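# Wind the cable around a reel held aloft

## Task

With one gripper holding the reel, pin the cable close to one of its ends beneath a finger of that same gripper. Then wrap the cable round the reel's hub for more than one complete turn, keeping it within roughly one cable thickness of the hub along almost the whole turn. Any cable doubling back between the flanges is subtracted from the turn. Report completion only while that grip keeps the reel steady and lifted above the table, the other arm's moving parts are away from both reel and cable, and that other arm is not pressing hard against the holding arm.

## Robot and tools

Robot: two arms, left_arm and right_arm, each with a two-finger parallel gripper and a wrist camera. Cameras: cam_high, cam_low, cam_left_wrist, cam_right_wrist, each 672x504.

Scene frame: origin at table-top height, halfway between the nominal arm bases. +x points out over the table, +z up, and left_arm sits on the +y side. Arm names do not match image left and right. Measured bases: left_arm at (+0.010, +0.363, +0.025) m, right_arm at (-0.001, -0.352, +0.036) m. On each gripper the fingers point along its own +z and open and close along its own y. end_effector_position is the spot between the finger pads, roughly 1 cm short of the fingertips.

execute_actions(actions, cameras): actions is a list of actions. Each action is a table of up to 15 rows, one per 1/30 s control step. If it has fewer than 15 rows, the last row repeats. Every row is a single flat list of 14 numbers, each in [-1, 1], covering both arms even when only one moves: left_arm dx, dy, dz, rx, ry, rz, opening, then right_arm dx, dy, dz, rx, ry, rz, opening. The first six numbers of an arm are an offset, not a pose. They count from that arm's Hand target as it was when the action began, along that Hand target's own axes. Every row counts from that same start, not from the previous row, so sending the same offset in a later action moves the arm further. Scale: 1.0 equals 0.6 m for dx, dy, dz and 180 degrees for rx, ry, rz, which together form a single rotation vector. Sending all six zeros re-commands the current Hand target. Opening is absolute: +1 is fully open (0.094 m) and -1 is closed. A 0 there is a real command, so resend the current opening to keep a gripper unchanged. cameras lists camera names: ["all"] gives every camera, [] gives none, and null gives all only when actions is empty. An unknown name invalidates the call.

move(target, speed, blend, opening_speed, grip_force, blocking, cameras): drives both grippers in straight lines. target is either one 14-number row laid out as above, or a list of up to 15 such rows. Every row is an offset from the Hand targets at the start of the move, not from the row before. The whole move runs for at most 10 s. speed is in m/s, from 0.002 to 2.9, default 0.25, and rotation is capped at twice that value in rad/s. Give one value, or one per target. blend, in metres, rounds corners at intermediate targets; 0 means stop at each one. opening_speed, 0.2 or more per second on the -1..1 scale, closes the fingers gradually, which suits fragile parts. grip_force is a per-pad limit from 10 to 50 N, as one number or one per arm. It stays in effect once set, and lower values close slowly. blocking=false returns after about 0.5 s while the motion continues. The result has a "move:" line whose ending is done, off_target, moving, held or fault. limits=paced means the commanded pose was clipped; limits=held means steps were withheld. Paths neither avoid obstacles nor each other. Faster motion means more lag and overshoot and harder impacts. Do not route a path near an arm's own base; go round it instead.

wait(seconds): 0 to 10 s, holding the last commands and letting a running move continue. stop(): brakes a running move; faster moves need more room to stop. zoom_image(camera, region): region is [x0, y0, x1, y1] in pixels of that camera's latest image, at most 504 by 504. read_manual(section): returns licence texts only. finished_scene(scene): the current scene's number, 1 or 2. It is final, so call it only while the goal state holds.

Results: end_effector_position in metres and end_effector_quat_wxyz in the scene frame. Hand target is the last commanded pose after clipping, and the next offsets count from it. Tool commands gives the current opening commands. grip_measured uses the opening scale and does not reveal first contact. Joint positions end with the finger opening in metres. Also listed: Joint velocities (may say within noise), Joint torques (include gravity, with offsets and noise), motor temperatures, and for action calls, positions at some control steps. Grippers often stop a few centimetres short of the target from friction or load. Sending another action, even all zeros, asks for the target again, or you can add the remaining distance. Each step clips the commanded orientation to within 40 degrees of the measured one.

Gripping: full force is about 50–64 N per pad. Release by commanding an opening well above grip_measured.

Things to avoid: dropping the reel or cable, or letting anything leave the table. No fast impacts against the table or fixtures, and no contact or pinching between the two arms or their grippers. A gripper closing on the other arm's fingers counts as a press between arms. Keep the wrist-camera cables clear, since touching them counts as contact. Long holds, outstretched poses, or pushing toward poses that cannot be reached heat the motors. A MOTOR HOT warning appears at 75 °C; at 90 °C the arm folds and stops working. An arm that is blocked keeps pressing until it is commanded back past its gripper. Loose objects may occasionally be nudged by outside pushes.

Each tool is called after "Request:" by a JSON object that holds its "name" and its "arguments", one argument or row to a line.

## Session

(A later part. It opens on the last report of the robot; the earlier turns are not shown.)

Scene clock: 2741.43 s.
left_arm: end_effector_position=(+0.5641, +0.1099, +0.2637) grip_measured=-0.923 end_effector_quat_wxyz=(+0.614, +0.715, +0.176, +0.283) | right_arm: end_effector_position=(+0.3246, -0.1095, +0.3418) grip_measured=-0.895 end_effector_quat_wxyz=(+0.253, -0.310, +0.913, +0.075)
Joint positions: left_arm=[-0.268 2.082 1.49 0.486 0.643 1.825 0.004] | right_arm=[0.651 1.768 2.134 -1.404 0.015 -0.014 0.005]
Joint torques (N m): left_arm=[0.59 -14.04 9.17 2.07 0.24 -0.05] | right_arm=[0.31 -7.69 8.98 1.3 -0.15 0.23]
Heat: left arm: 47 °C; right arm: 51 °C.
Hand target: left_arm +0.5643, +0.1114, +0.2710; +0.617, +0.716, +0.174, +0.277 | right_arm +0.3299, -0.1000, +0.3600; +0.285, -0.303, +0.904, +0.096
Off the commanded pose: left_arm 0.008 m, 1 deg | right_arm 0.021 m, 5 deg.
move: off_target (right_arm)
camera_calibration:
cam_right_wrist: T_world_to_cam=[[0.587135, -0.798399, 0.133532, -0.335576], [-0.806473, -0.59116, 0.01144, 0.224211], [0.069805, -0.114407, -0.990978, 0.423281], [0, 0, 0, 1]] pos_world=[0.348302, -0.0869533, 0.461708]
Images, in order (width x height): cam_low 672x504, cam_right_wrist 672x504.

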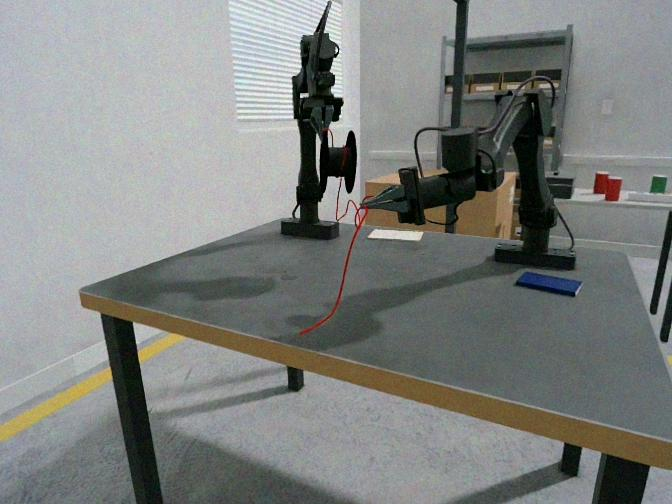

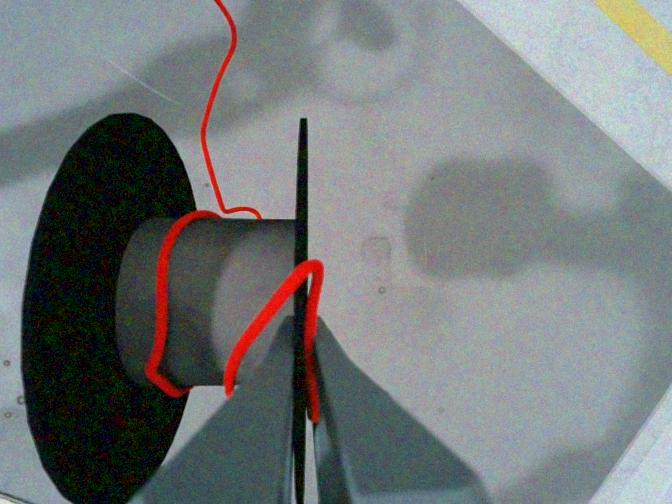

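Request:
{"name": "move", "arguments": {
  "target": [0.0908,0.0348,-0.0043,0,0,0,-1,0,0,0,0,0,0,-1],
  "speed": 0.2,
  "cameras": ["cam_low","cam_right_wrist"]
}}

Request:
{"name": "zoom_image", "arguments": {
  "camera": "cam_low",
  "region": [280, 90, 480, 290]
}}

Scene clock: 2749.07 s.
left_arm: end_effector_position=(+0.6014, +0.1468, +0.3125) grip_measured=-0.923 end_effector_quat_wxyz=(+0.618, +0.708, +0.173, +0.296) | right_arm: end_effector_position=(+0.3246, -0.1095, +0.3418) grip_measured=-0.895 end_effector_quat_wxyz=(+0.253, -0.310, +0.913, +0.075)
Joint positions: left_arm=[-0.178 2.146 1.765 0.298 0.722 1.833 0.004] | right_arm=[0.651 1.768 2.134 -1.404 0.015 -0.014 0.005]
Joint torques (N m): left_arm=[-0.18 -12.16 9.58 2.02 0.25 -0.05] | right_arm=[0.25 -7.87 8.98 1.35 -0.16 0.2]
Heat: left arm: 48 °C; right arm: 51 °C.
Hand target: left_arm +0.6037, +0.1420, +0.3014; +0.617, +0.716, +0.175, +0.277 | right_arm +0.3299, -0.1000, +0.3600; +0.285, -0.303, +0.904, +0.096
Off the commanded pose: left_arm 0.012 m, 2 deg | right_arm 0.021 m, 5 deg.
move: off_target (left_arm, right_arm)
camera_calibration:
cam_right_wrist: T_world_to_cam=[[0.587135, -0.798399, 0.133532, -0.335576], [-0.806473, -0.59116, 0.01144, 0.224211], [0.069805, -0.114407, -0.990978, 0.423281], [0, 0, 0, 1]] pos_world=[0.348302, -0.0869533, 0.461708]
Images, in order (width x height): cam_low 672x504, cam_right_wrist 672x504.

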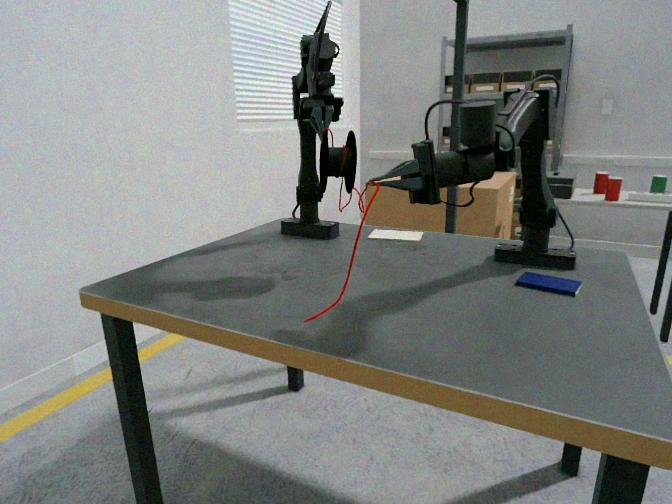

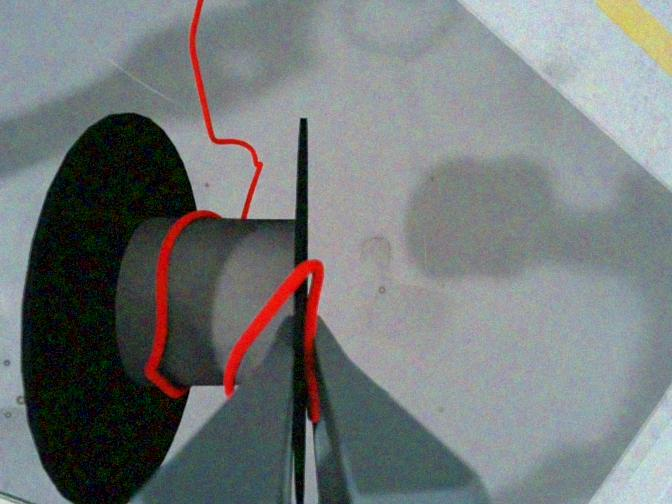

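Scaled by 2.520 from the camera's 672x504 image, which has a finer 960x720 frame.

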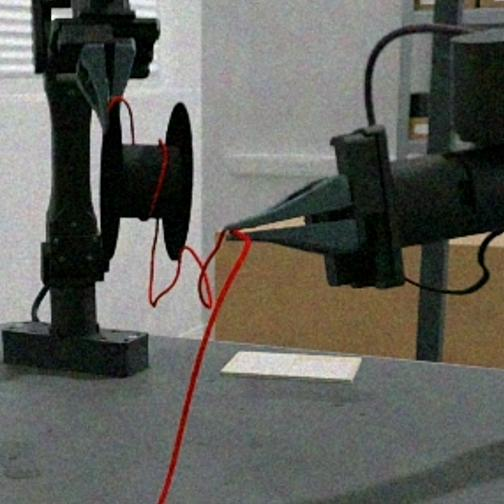

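Request:
{"name": "move", "arguments": {
  "target": [
    [-0.0838,-0.3958,-0.0145,0.4195,0.0356,-0.1433,-1,0,0,0,0,0,0,-1],
    [-0.1012,-0.4943,-0.0058,0.4195,0.0356,-0.1433,-1,0,0,0,0,0,0,-1]
  ],
  "speed": [0.35,0.15],
  "blend": [0.02,0],
  "cameras": ["cam_low","cam_left_wrist"]
}}

Request:
{"name": "zoom_image", "arguments": {
  "camera": "cam_low",
  "region": [280, 110, 480, 360]
}}

Scene clock: 2780.87 s.
left_arm: end_effector_position=(+0.5887, +0.1614, +0.0341) grip_measured=-0.923 end_effector_quat_wxyz=(+0.167, +0.859, +0.475, +0.093) | right_arm: end_effector_position=(+0.3246, -0.1095, +0.3418) grip_measured=-0.895 end_effector_quat_wxyz=(+0.253, -0.310, +0.913, +0.075)
Joint positions: left_arm=[-0.326 2.88 2.86 -1.176 0.092 1.804 0.004] | right_arm=[0.651 1.768 2.134 -1.404 0.015 -0.014 0.005]
Joint torques (N m): left_arm=[-0.14 -13 7.04 1.26 0.1 -0.04] | right_arm=[0.39 -8.03 9.14 1.29 -0.1 0.2]
Motor temperatures (°C): left_arm=[28 47 42 46 28 27 30] | right_arm=[27 36 49 51 29 28 32]
Heat: left arm: 47 °C; right arm: 51 °C.
Hand target: left_arm +0.5808, +0.1615, +0.0000; +0.086, +0.872, +0.481, +0.015 | right_arm +0.3299, -0.1000, +0.3600; +0.285, -0.303, +0.904, +0.096
Off the commanded pose: left_arm 0.035 m, 13 deg | right_arm 0.021 m, 5 deg.
elbow stopped short (left arm): the move would have taken joint 3 (elbow) straighter than the controller allows.
move: off_target (left_arm, right_arm)
camera_calibration:
cam_left_wrist: T_world_to_cam=[[-0.823799, 0.47605, -0.307786, 0.410132], [0.305178, 0.82998, 0.466904, -0.297621], [0.477726, 0.290706, -0.829016, -0.175053], [0, 0, 0, 1]] pos_world=[0.512321, 0.102665, 0.120072]
Images, in order (width x height): cam_low 672x504, cam_left_wrist 672x504.

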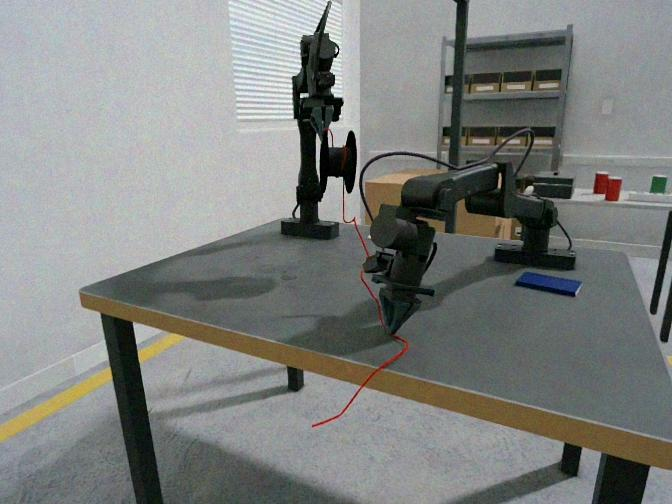

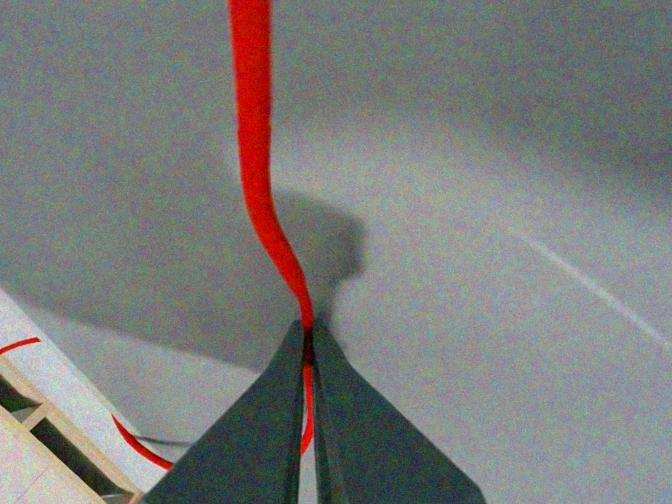

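Scaled by 2.016 from the camera's 672x504 image, which has a finer 960x720 frame.

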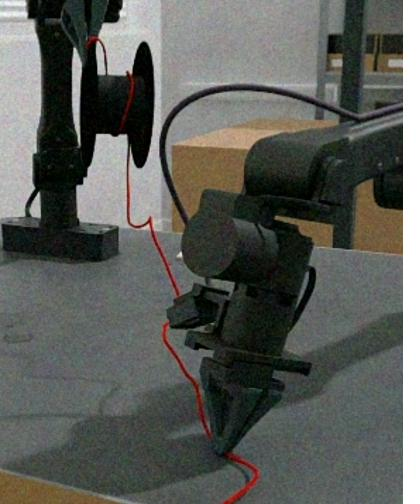

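Request:
{"name": "move", "arguments": {
  "target": [
    [0,0,0,0,0,0,-0.2,0,0,0,0,0,0,-1],
    [-0.1398,-0.03,-0.0897,0,0,0,-0.2,0,0,0,0,0,0,-1]
  ],
  "speed": [0.2,0.15],
  "opening_speed": 1.2,
  "cameras": ["cam_low","cam_left_wrist","cam_high"]
}}

Request:
{"name": "zoom_image", "arguments": {
  "camera": "cam_low",
  "region": [280, 110, 480, 360]
}}

Scene clock: 2794.33 s.
left_arm: end_effector_position=(+0.5141, +0.1062, +0.0352) grip_measured=-0.202 end_effector_quat_wxyz=(+0.098, +0.873, +0.478, +0.030) | right_arm: end_effector_position=(+0.3246, -0.1095, +0.3418) grip_measured=-0.895 end_effector_quat_wxyz=(+0.253, -0.310, +0.913, +0.075)
Joint positions: left_arm=[-0.469 2.849 2.855 -1.383 0.065 1.682 0.038] | right_arm=[0.651 1.768 2.134 -1.404 0.015 -0.014 0.005]
Joint torques (N m): left_arm=[0.61 -20.12 7.19 0.87 0.14 -0.05] | right_arm=[0.47 -7.88 9.1 1.3 -0.15 0.18]
Heat: left arm: 49 °C; right arm: 51 °C.
Hand target: left_arm +0.5150, +0.1075, +0.0549; +0.087, +0.872, +0.482, +0.015 | right_arm +0.3299, -0.1000, +0.3600; +0.285, -0.303, +0.904, +0.096
Off the commanded pose: left_arm 0.020 m, 2 deg | right_arm 0.021 m, 5 deg.
elbow stopped short (left arm): the move would have taken joint 3 (elbow) straighter than the controller allows.
move: off_target (left_arm, right_arm)
camera_calibration:
cam_left_wrist: T_world_to_cam=[[-0.854127, 0.504622, -0.12579, 0.381521], [0.402475, 0.79456, 0.45463, -0.27549], [0.329364, 0.337684, -0.881753, -0.0493925], [0, 0, 0, 1]] pos_world=[0.453013, 0.0430486, 0.129685]
Images, in order (width x height): cam_high 672x504, cam_low 672x504, cam_left_wrist 672x504.

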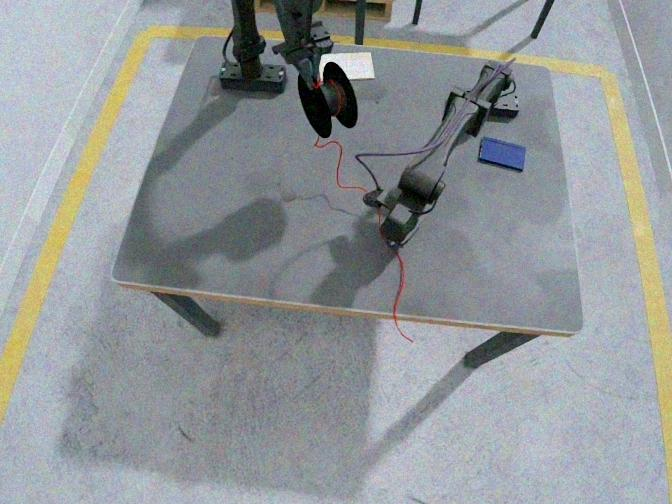

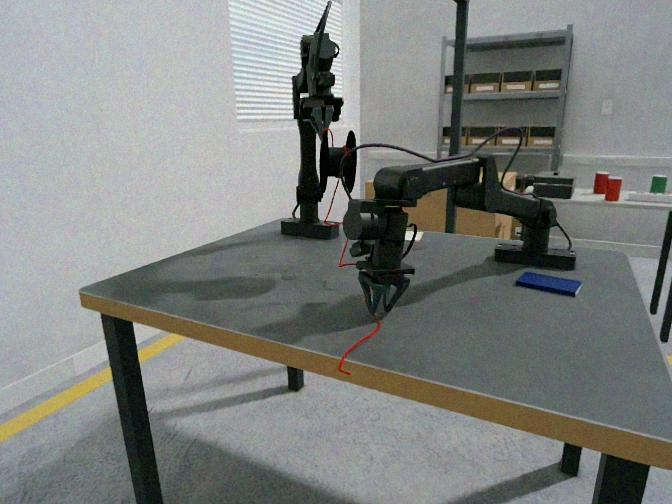

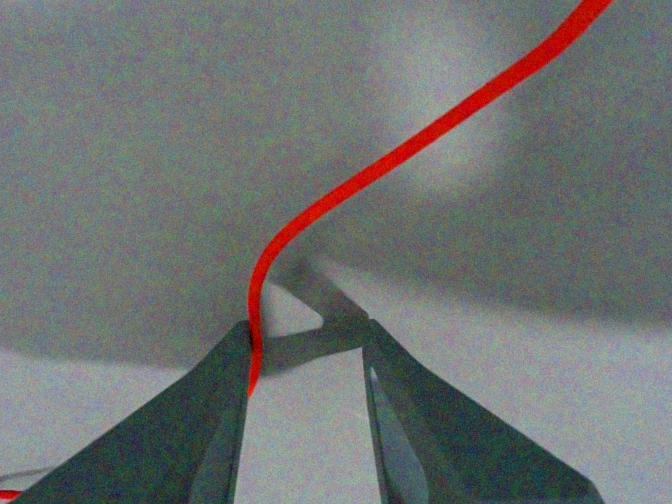

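Scaled by 2.016 from the camera's 672x504 image, which has a finer 960x720 frame.

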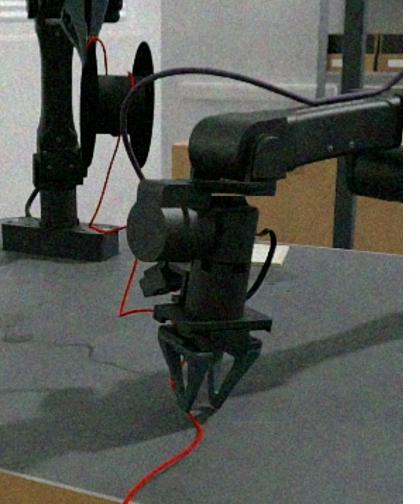

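Request:
{"name": "move", "arguments": {
  "target": [
    [0,0,0.02,0,0,0,-1,0,0,0,0,0,0,-1],
    [0.0,0.0,-0.03,0,0,0,-1,0,0,0,0,0,0,-1],
    [0.2146,0.1125,0.0783,0,0,0,-1,0,0,0,0,0,0,-1]
  ],
  "speed": [0.1,0.2,0.25],
  "blend": [0,0.02,0],
  "opening_speed": 1.0,
  "cameras": ["cam_low","cam_left_wrist","cam_high"]
}}

Request:
{"name": "zoom_image", "arguments": {
  "camera": "cam_low",
  "region": [280, 110, 480, 360]
}}

Scene clock: 2817.17 s.
left_arm: end_effector_position=(+0.6514, +0.1788, +0.0394) grip_measured=-0.927 end_effector_quat_wxyz=(+0.239, +0.828, +0.476, +0.179) | right_arm: end_effector_position=(+0.3246, -0.1095, +0.3418) grip_measured=-0.895 end_effector_quat_wxyz=(+0.253, -0.310, +0.913, +0.075)
Joint positions: left_arm=[-0.275 2.921 2.858 -0.907 0.084 1.815 0.003] | right_arm=[0.651 1.768 2.134 -1.404 0.015 -0.014 0.005]
Joint torques (N m): left_arm=[-0.43 -14.69 7.64 1.61 0.15 0.07] | right_arm=[0.54 -8.02 9.03 1.32 -0.11 0.16]
Heat: left arm: 48 °C; right arm: 50 °C.
Hand target: left_arm +0.6457, +0.1744, +0.0125; +0.087, +0.872, +0.482, +0.015 | right_arm +0.3299, -0.1000, +0.3600; +0.285, -0.303, +0.904, +0.096
Off the commanded pose: left_arm 0.028 m, 26 deg | right_arm 0.021 m, 5 deg.
elbow stopped short (left arm): the move would have taken joint 3 (elbow) straighter than the controller allows.
move: off_target (left_arm, right_arm); blend cut to 0.015 m at target 2
camera_calibration:
cam_left_wrist: T_world_to_cam=[[-0.753457, 0.419037, -0.506666, 0.427374], [0.162092, 0.865196, 0.474513, -0.247059], [0.637204, 0.275399, -0.71981, -0.311269], [0, 0, 0, 1]] pos_world=[0.560396, 0.120392, 0.109714]
Images, in order (width x height): cam_high 672x504, cam_low 672x504, cam_left_wrist 672x504.

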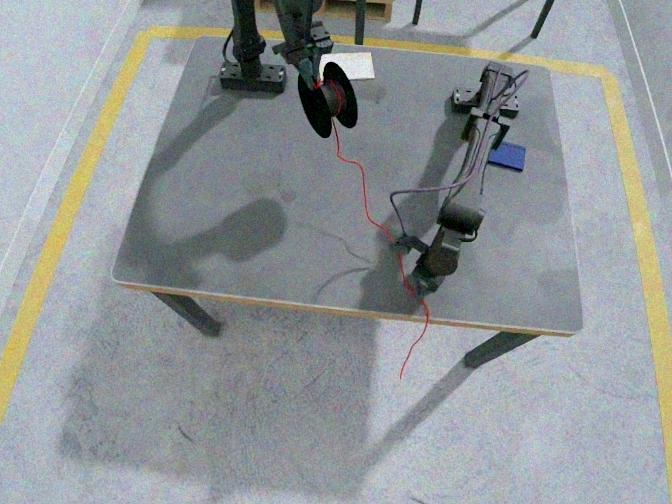

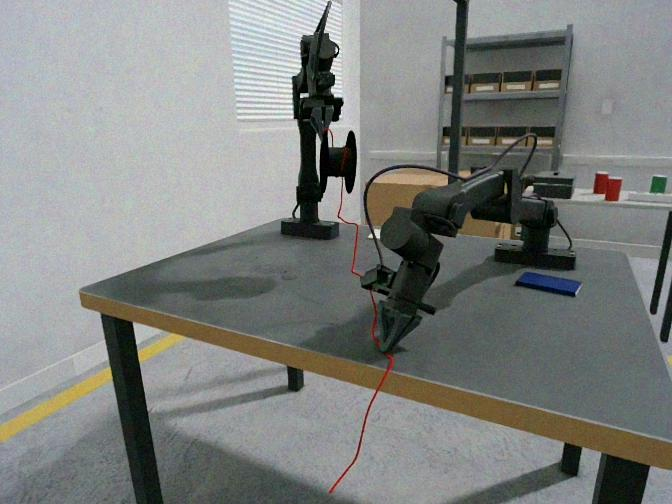

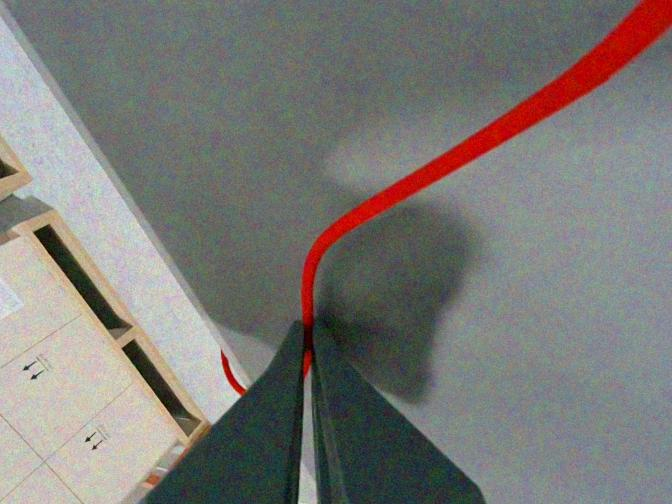

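Scaled by 2.016 from the camera's 672x504 image, which has a finer 960x720 frame.

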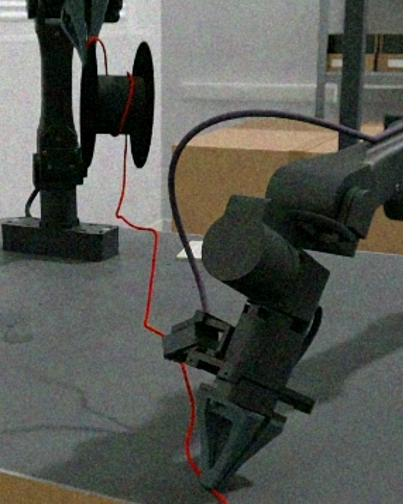

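Request:
{"name": "move", "arguments": {
  "target": [
    [0,0,0,0,0,0,0.1,0,0,0,0,0,0,-1],
    [-0.0079,0.0217,-0.1313,0,0,0,0.1,0,0,0,0,0,0,-1],
    [-0.2252,-0.087,-0.149,0,0,0.0833,0.1,0,0,0,0,0,0,-1]
  ],
  "speed": [0.2,0.2,0.3],
  "blend": [0,0.03,0],
  "opening_speed": 1.2,
  "cameras": ["cam_left_wrist","cam_high","cam_low"]
}}

Scene clock: 2832.73 s.
left_arm: end_effector_position=(+0.5222, +0.0985, +0.0928) grip_measured=+0.099 end_effector_quat_wxyz=(+0.138, +0.917, +0.367, +0.076) | right_arm: end_effector_position=(+0.3246, -0.1095, +0.3418) grip_measured=-0.895 end_effector_quat_wxyz=(+0.253, -0.310, +0.913, +0.075)
Joint positions: left_arm=[-0.472 2.744 2.851 -1.37 0.072 1.914 0.052] | right_arm=[0.651 1.768 2.134 -1.404 0.015 -0.014 0.005]
Joint torques (N m): left_arm=[-0.01 -17.63 7.64 1.06 0.05 0.09] | right_arm=[0.32 -7.82 9.11 1.3 -0.11 0.17]
Heat: left arm: 51 °C; right arm: 50 °C.
Hand target: left_arm +0.5199, +0.1001, +0.0997; +0.084, +0.927, +0.364, +0.026 | right_arm +0.3299, -0.1000, +0.3600; +0.285, -0.303, +0.904, +0.096
Off the commanded pose: left_arm 0.007 m, 8 deg | right_arm 0.021 m, 5 deg.
elbow stopped short (left arm): the move would have taken joint 3 (elbow) straighter than the controller allows.
move: off_target (left_arm, right_arm)
camera_calibration:
cam_left_wrist: T_world_to_cam=[[-0.691566, 0.681366, -0.239741, 0.307831], [0.507608, 0.69458, 0.509796, -0.348929], [0.513878, 0.230864, -0.826215, -0.0897532], [0, 0, 0, 1]] pos_world=[0.436127, 0.053334, 0.177527]
Images, in order (width x height): cam_high 672x504, cam_low 672x504, cam_left_wrist 672x504.

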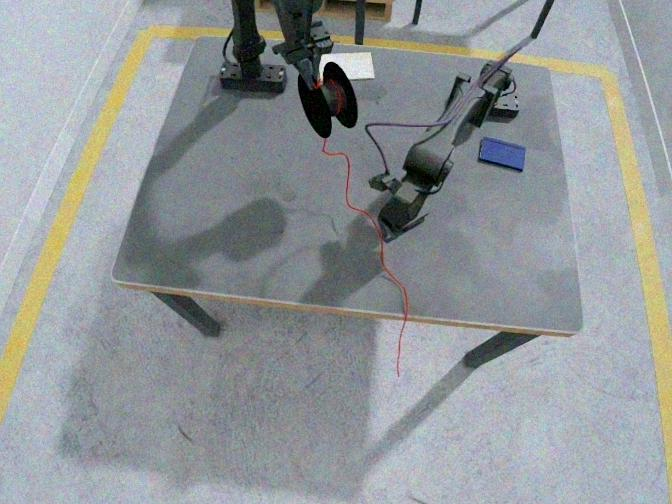

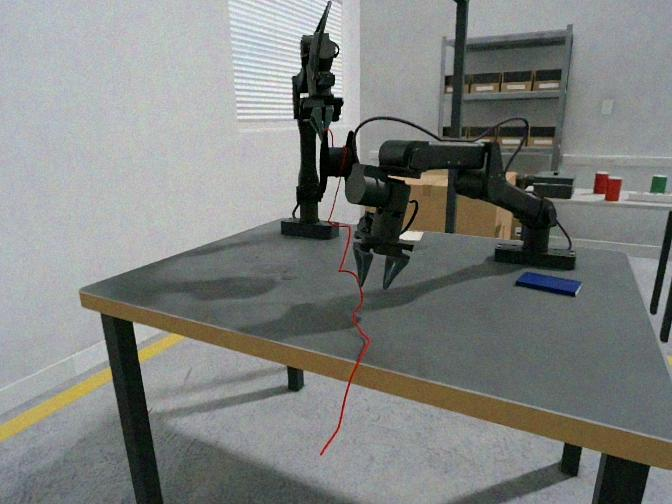

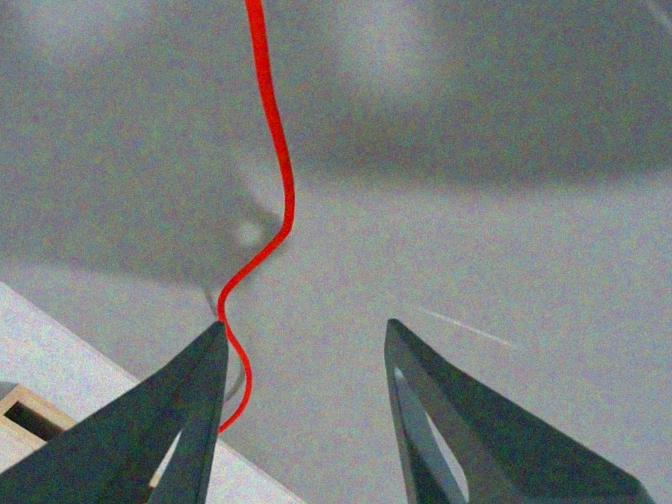

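Request:
{"name": "move", "arguments": {
  "target": [
    [-0.012,0.04,0.04,0,0,0,0.1,0,0,0,0,0,0,-1],
    [-0.012,0.027,0.1234,0,0,0,0.1,0,0,0,0,0,0,-1]
  ],
  "speed": [0.2,0.12],
  "blend": [0.01,0],
  "cameras": ["cam_left_wrist"]
}}

Scene clock: 2845.30 s.
left_arm: end_effector_position=(+0.5351, +0.0753, +0.0414) grip_measured=+0.099 end_effector_quat_wxyz=(+0.145, +0.918, +0.361, +0.082) | right_arm: end_effector_position=(+0.3246, -0.1095, +0.3418) grip_measured=-0.895 end_effector_quat_wxyz=(+0.253, -0.310, +0.913, +0.075)
Joint positions: left_arm=[-0.5 2.853 2.852 -1.242 0.064 1.898 0.052] | right_arm=[0.651 1.768 2.134 -1.404 0.015 -0.014 0.005]
Joint torques (N m): left_arm=[-0.23 -15.27 7.79 1.24 0.04 -0.06] | right_arm=[0.35 -7.82 8.98 1.31 -0.12 0.18]
Motor temperatures (°C): left_arm=[28 52 38 42 28 27 29] | right_arm=[27 36 49 50 29 28 32]
Heat: left arm: 52 °C; right arm: 50 °C.
Hand target: left_arm +0.5336, +0.0734, +0.0298; +0.084, +0.927, +0.364, +0.026 | right_arm +0.3299, -0.1000, +0.3600; +0.285, -0.303, +0.904, +0.096
Off the commanded pose: left_arm 0.012 m, 9 deg | right_arm 0.021 m, 5 deg.
elbow stopped short (left arm): the move would have taken joint 3 (elbow) straighter than the controller allows.
move: off_target (left_arm, right_arm)
camera_calibration:
cam_left_wrist: T_world_to_cam=[[-0.680276, 0.686516, -0.25675, 0.314547], [0.505439, 0.693071, 0.513989, -0.31205], [0.530808, 0.219883, -0.818471, -0.142031], [0, 0, 0, 1]] pos_world=[0.447092, 0.0315617, 0.124902]
Images, in order (width x height): cam_left_wrist 672x504.

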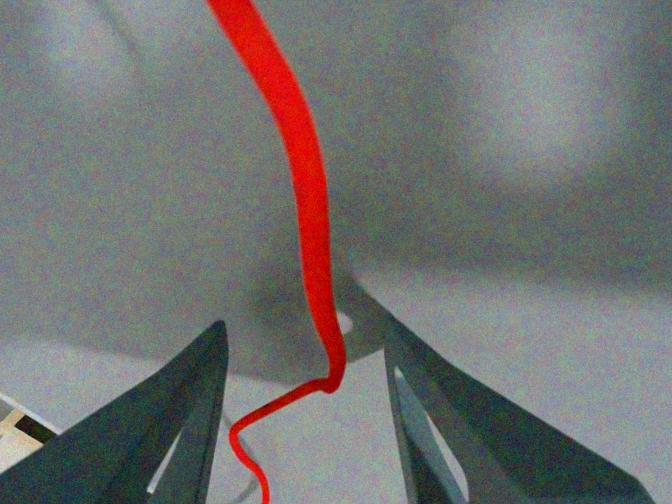

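Request:
{"name": "move", "arguments": {
  "target": [
    [0.02,0,0,0,0,0,0.1,0,0,0,0,0,0,-1],
    [0.02,0,0,0,0,0,-1,0,0,0,0,0,0,-1]
  ],
  "speed": [0.1,0.1],
  "opening_speed": 1.2,
  "cameras": ["cam_left_wrist","cam_low"]
}}

Request:
{"name": "zoom_image", "arguments": {
  "camera": "cam_low",
  "region": [280, 110, 480, 360]
}}

Scene clock: 2854.23 s.
left_arm: end_effector_position=(+0.5422, +0.0794, +0.0429) grip_measured=-0.916 end_effector_quat_wxyz=(+0.151, +0.915, +0.364, +0.089) | right_arm: end_effector_position=(+0.3246, -0.1095, +0.3418) grip_measured=-0.895 end_effector_quat_wxyz=(+0.253, -0.310, +0.913, +0.075)
Joint positions: left_arm=[-0.488 2.853 2.852 -1.224 0.064 1.902 0.004] | right_arm=[0.651 1.768 2.134 -1.404 0.015 -0.014 0.005]
Joint torques (N m): left_arm=[0.53 -15.19 7.76 1.28 0.09 0.08] | right_arm=[0.49 -7.92 9.09 1.28 -0.12 0.18]
Heat: left arm: 54 °C; right arm: 50 °C.
Hand target: left_arm +0.5424, +0.0816, +0.0296; +0.084, +0.927, +0.364, +0.026 | right_arm +0.3299, -0.1000, +0.3600; +0.285, -0.303, +0.904, +0.096
Off the commanded pose: left_arm 0.013 m, 11 deg | right_arm 0.021 m, 5 deg.
elbow stopped short (left arm): the move would have taken joint 3 (elbow) straighter than the controller allows.
move: off_target (left_arm, right_arm); target 2's new opening was sent with left_arm's hand 0.014 m and 11 deg from that target
camera_calibration:
cam_left_wrist: T_world_to_cam=[[-0.681105, 0.679195, -0.273478, 0.318681], [0.491132, 0.700821, 0.517339, -0.312246], [0.543033, 0.218048, -0.810907, -0.15219], [0, 0, 0, 1]] pos_world=[0.453054, 0.0355668, 0.125278]
Images, in order (width x height): cam_low 672x504, cam_left_wrist 672x504.

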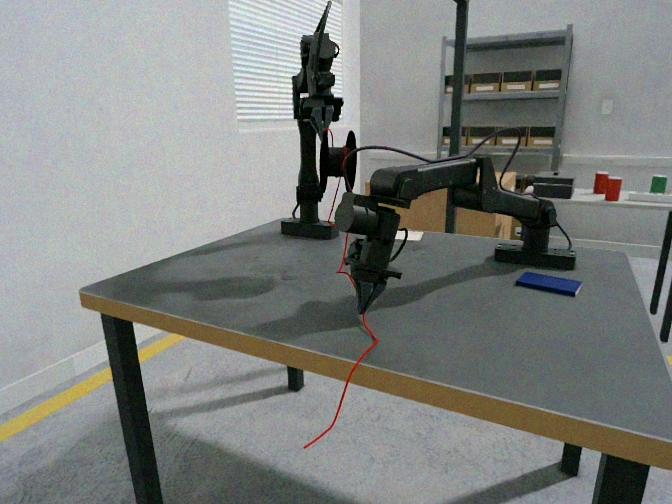

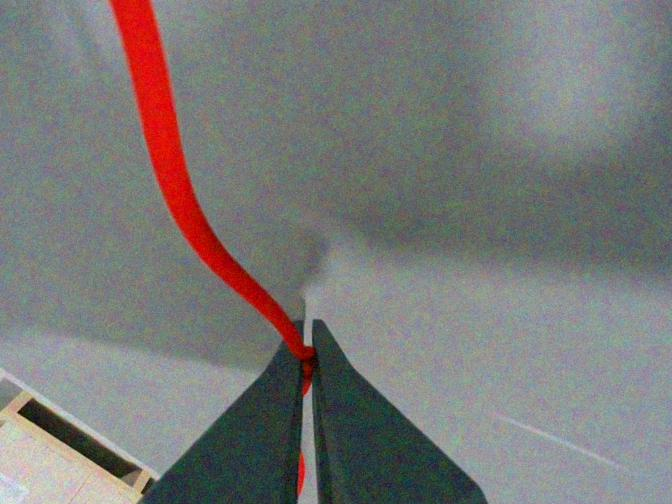

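Scaled by 2.016 from the camera's 672x504 image, which has a finer 960x720 frame.

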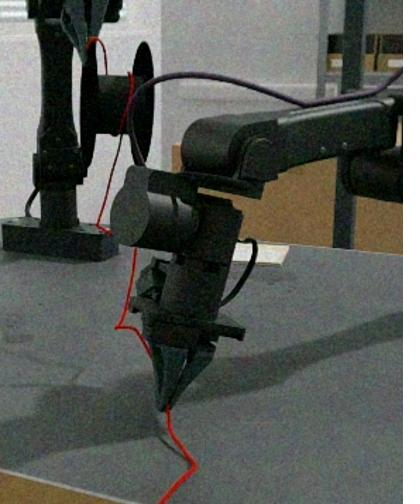

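Request:
{"name": "move", "arguments": {
  "target": [
    [0.0037,-0.0958,-0.2207,-0.2086,0.0094,0.0362,-1,0,0,0,0,0,0,-1],
    [-0.0203,-0.0138,-0.1212,-0.4172,0.0188,0.0725,-1,0,0,0,0,0,0,-1]
  ],
  "speed": 0.15,
  "blend": [0.02,0],
  "cameras": ["cam_low","cam_right_wrist"]
}}

Scene clock: 2903.90 s.
left_arm: end_effector_position=(+0.5230, +0.0950, +0.1116) grip_measured=-0.916 end_effector_quat_wxyz=(+0.614, +0.711, +0.169, +0.297) | right_arm: end_effector_position=(+0.3246, -0.1095, +0.3418) grip_measured=-0.895 end_effector_quat_wxyz=(+0.253, -0.310, +0.913, +0.075)
Joint positions: left_arm=[-0.33 2.331 1.143 1.107 0.571 1.832 0.004] | right_arm=[0.651 1.768 2.134 -1.404 0.015 -0.014 0.005]
Joint torques (N m): left_arm=[-0.53 -11.37 5.98 2.28 0.2 -0.22] | right_arm=[0.31 -7.99 9.11 1.3 -0.16 0.19]
Motor temperatures (°C): left_arm=[28 56 39 41 28 27 30] | right_arm=[27 36 49 50 29 28 32]
Heat: left arm: 56 °C; right arm: 50 °C.
Hand target: left_arm +0.5198, +0.0891, +0.0999; +0.617, +0.716, +0.174, +0.276 | right_arm +0.3299, -0.1000, +0.3600; +0.285, -0.303, +0.904, +0.096
Off the commanded pose: left_arm 0.013 m, 3 deg | right_arm 0.021 m, 5 deg.
move: off_target (left_arm, right_arm)
camera_calibration:
cam_right_wrist: T_world_to_cam=[[0.587135, -0.798399, 0.133532, -0.335576], [-0.806473, -0.59116, 0.01144, 0.224211], [0.069805, -0.114407, -0.990978, 0.423281], [0, 0, 0, 1]] pos_world=[0.348302, -0.0869533, 0.461708]
Images, in order (width x height): cam_low 672x504, cam_right_wrist 672x504.

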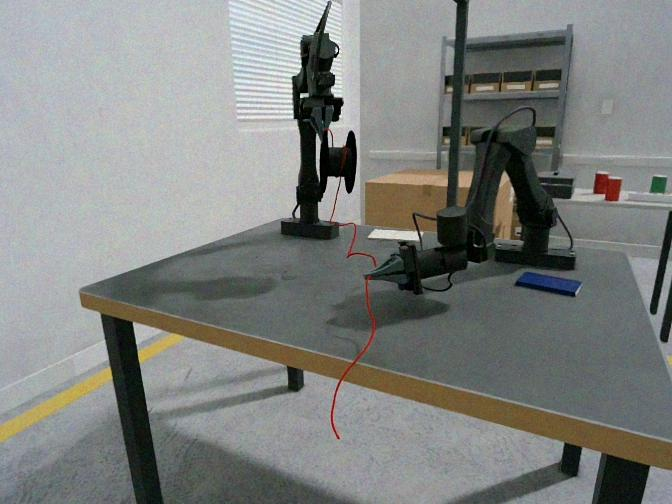

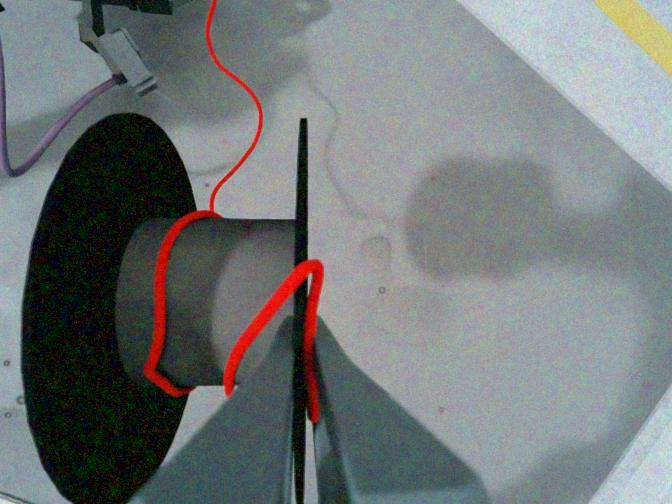

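Request:
{"name": "move", "arguments": {
  "target": [0.1208,0.3020,-0.0110,0,0,0,-1,0,0,0,0,0,0,-1],
  "speed": 0.12,
  "cameras": ["cam_low"]
}}

Request:
{"name": "zoom_image", "arguments": {
  "camera": "cam_low",
  "region": [270, 80, 470, 290]
}}

Scene clock: 2916.37 s.
left_arm: end_effector_position=(+0.5583, +0.1029, +0.2768) grip_measured=-0.916 end_effector_quat_wxyz=(+0.611, +0.718, +0.177, +0.281) | right_arm: end_effector_position=(+0.3246, -0.1095, +0.3418) grip_measured=-0.895 end_effector_quat_wxyz=(+0.253, -0.310, +0.913, +0.075)
Joint positions: left_arm=[-0.286 2.051 1.507 0.426 0.626 1.829 0.004] | right_arm=[0.651 1.768 2.134 -1.404 0.015 -0.014 0.005]
Joint torques (N m): left_arm=[0.54 -15.05 9.14 2.03 0.27 -0.11] | right_arm=[0.21 -7.92 9.1 1.31 -0.1 0.19]
Heat: left arm: 54 °C; right arm: 50 °C.
Hand target: left_arm +0.5563, +0.1049, +0.2910; +0.617, +0.716, +0.174, +0.276 | right_arm +0.3299, -0.1000, +0.3600; +0.285, -0.303, +0.904, +0.096
Off the commanded pose: left_arm 0.015 m, 1 deg | right_arm 0.021 m, 5 deg.
move: off_target (left_arm, right_arm)
Images, in order (width x height): cam_low 672x504.

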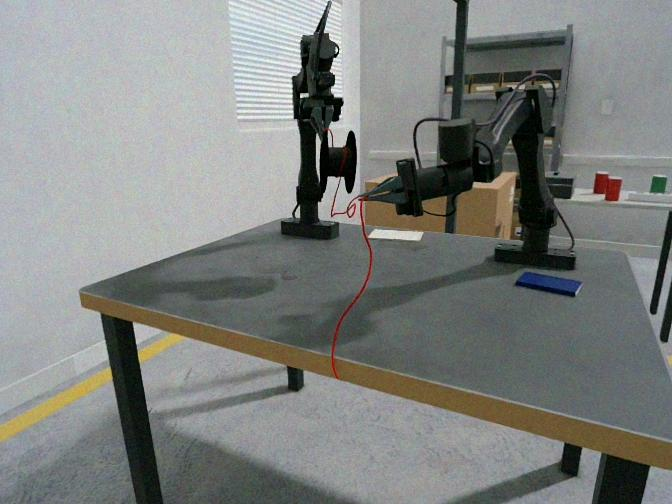

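Scaled by 2.400 from the camera's 672x504 image, which has a finer 960x720 frame.

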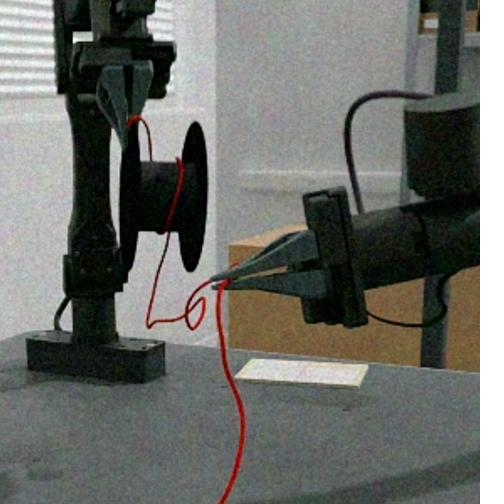

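Request:
{"name": "move", "arguments": {
  "target": [0.0947,0.1525,-0.0145,0,0,0,-1,0,0,0,0,0,0,-1],
  "speed": 0.12,
  "cameras": ["cam_low"]
}}

Request:
{"name": "zoom_image", "arguments": {
  "camera": "cam_low",
  "region": [270, 80, 470, 290]
}}

Scene clock: 2922.70 s.
left_arm: end_effector_position=(+0.5833, +0.1283, +0.4011) grip_measured=-0.916 end_effector_quat_wxyz=(+0.619, +0.709, +0.170, +0.292) | right_arm: end_effector_position=(+0.3246, -0.1095, +0.3418) grip_measured=-0.895 end_effector_quat_wxyz=(+0.253, -0.310, +0.913, +0.075)
Joint positions: left_arm=[-0.22 2.096 2.041 -0.029 0.691 1.829 0.004] | right_arm=[0.651 1.768 2.134 -1.404 0.015 -0.014 0.005]
Joint torques (N m): left_arm=[0.61 -11.88 9.57 2.02 0.25 -0.05] | right_arm=[0.2 -7.92 9.1 1.38 -0.1 0.2]
Heat: left arm: 54 °C; right arm: 50 °C.
Hand target: left_arm +0.5875, +0.1290, +0.3916; +0.617, +0.716, +0.174, +0.276 | right_arm +0.3299, -0.1000, +0.3600; +0.285, -0.303, +0.904, +0.096
Off the commanded pose: left_arm 0.010 m, 2 deg | right_arm 0.021 m, 5 deg.
move: off_target (right_arm)
Images, in order (width x height): cam_low 672x504.

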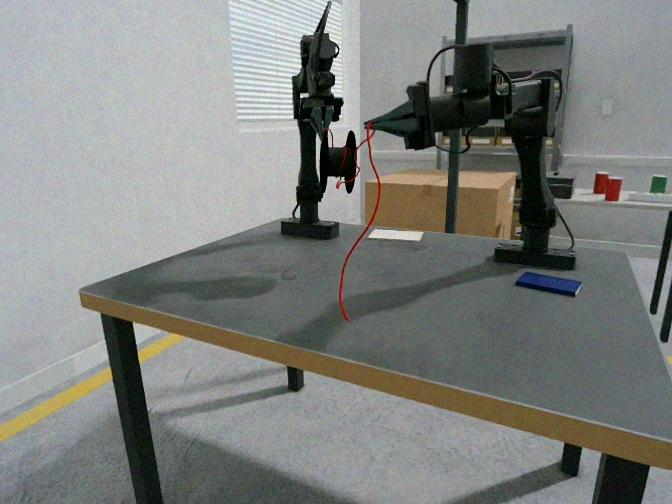

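Scaled by 2.400 from the camera's 672x504 image, which has a finer 960x720 frame.

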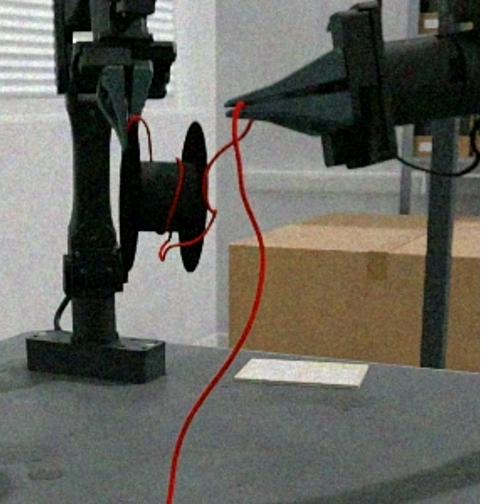

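Request:
{"name": "move", "arguments": {
  "target": [0.0985,0.0,0.0,0,0,0,-1,0,0,0,0,0,0,-1],
  "speed": 0.1,
  "cameras": ["cam_low","cam_right_wrist"]
}}

Request:
{"name": "zoom_image", "arguments": {
  "camera": "cam_low",
  "region": [270, 80, 470, 290]
}}

Scene clock: 2929.43 s.
left_arm: end_effector_position=(+0.6294, +0.1638, +0.4179) grip_measured=-0.916 end_effector_quat_wxyz=(+0.620, +0.708, +0.169, +0.294) | right_arm: end_effector_position=(+0.3255, -0.1088, +0.3424) grip_measured=-0.895 end_effector_quat_wxyz=(+0.255, -0.310, +0.913, +0.076)
Joint positions: left_arm=[-0.134 2.394 2.611 -0.299 0.776 1.836 0.004] | right_arm=[0.651 1.768 2.134 -1.399 0.015 -0.014 0.005]
Joint torques (N m): left_arm=[0.42 -13.12 8.92 2 0.23 0] | right_arm=[0.43 -8.03 8.96 1.28 -0.14 0.21]
Heat: left arm: 54 °C; right arm: 50 °C.
Hand target: left_arm +0.6340, +0.1641, +0.4023; +0.617, +0.716, +0.175, +0.276 | right_arm +0.3299, -0.0999, +0.3600; +0.285, -0.303, +0.904, +0.096
Off the commanded pose: left_arm 0.016 m, 2 deg | right_arm 0.020 m, 4 deg.
move: off_target (left_arm, right_arm)
camera_calibration:
cam_right_wrist: T_world_to_cam=[[0.586358, -0.799009, 0.133303, -0.335427], [-0.806674, -0.590965, 0.00610368, 0.227344], [0.0739004, -0.111111, -0.991057, 0.423069], [0, 0, 0, 1]] pos_world=[0.348808, -0.0866487, 0.462611]
Images, in order (width x height): cam_low 672x504, cam_right_wrist 672x504.

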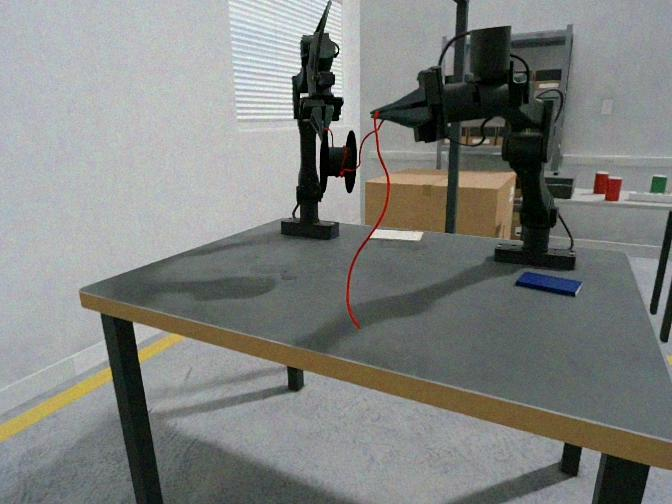

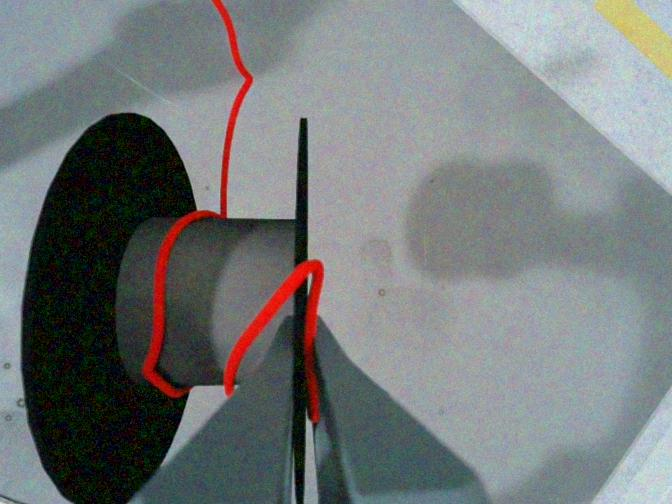

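Scaled by 2.400 from the camera's 672x504 image, which has a finer 960x720 frame.

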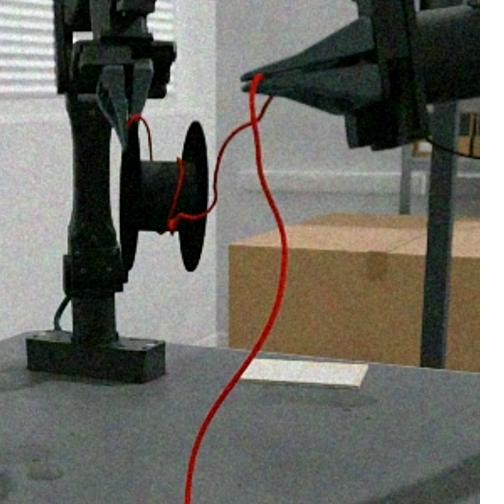

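Request:
{"name": "move", "arguments": {
  "target": [0.0411,0.0203,0.0,0,0,0,-1,0,0,0,0,0,0,-1],
  "speed": 0.08,
  "cameras": ["cam_low","cam_right_wrist"]
}}

Request:
{"name": "zoom_image", "arguments": {
  "camera": "cam_low",
  "region": [270, 80, 470, 290]
}}

Scene clock: 2960.07 s.
left_arm: end_effector_position=(+0.6430, +0.1715, +0.4290) grip_measured=-0.916 end_effector_quat_wxyz=(+0.635, +0.687, +0.173, +0.309) | right_arm: end_effector_position=(+0.3266, -0.1081, +0.3432) grip_measured=-0.895 end_effector_quat_wxyz=(+0.258, -0.309, +0.912, +0.077)
Joint positions: left_arm=[-0.121 2.524 2.843 -0.322 0.766 1.78 0.004] | right_arm=[0.651 1.768 2.134 -1.393 0.015 -0.013 0.005]
Joint torques (N m): left_arm=[0.66 -13.7 8.59 2.25 -0.03 -0.15] | right_arm=[0.42 -7.87 9.16 1.23 -0.13 0.17]
Motor temperatures (°C): left_arm=[28 49 41 44 28 27 31] | right_arm=[27 36 49 50 29 28 32]
Heat: left arm: 49 °C; right arm: 50 °C.
Hand target: left_arm +0.6523, +0.1764, +0.4186; +0.617, +0.716, +0.174, +0.276 | right_arm +0.3299, -0.1000, +0.3600; +0.285, -0.303, +0.904, +0.096
Off the commanded pose: left_arm 0.015 m, 5 deg | right_arm 0.019 m, 4 deg.
elbow stopped short (left arm): the move would have taken joint 3 (elbow) straighter than the controller allows.
move: off_target (left_arm, right_arm)
camera_calibration:
cam_right_wrist: T_world_to_cam=[[0.58518, -0.799952, 0.132822, -0.335061], [-0.807105, -0.590407, 0.0000306236, 0.230941], [0.0783945, -0.107219, -0.99114, 0.422866], [0, 0, 0, 1]] pos_world=[0.349314, -0.0863439, 0.463615]
Images, in order (width x height): cam_low 672x504, cam_right_wrist 672x504.

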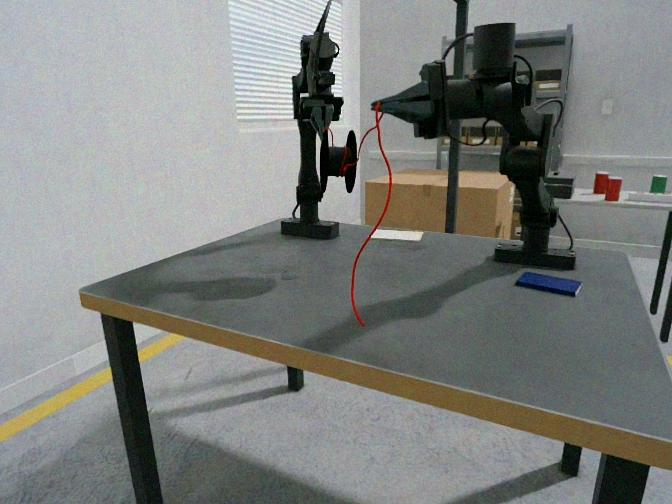

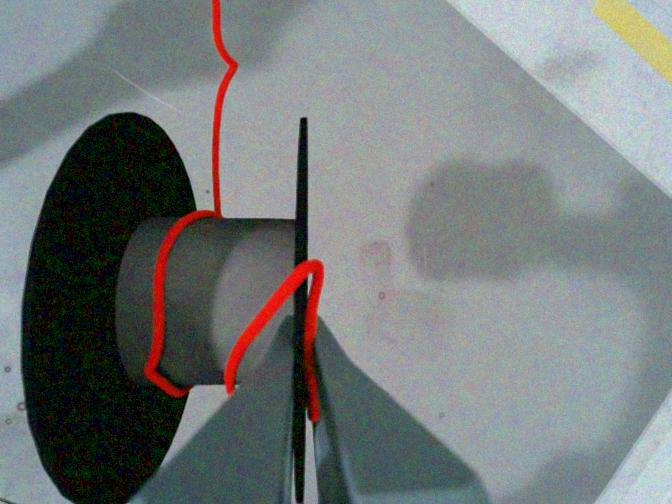

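Scaled by 2.400 from the camera's 672x504 image, which has a finer 960x720 frame.

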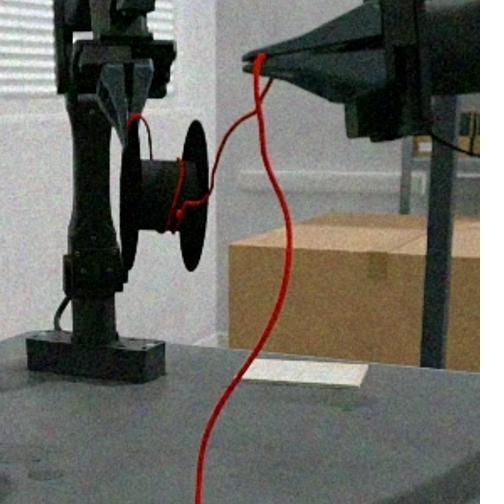

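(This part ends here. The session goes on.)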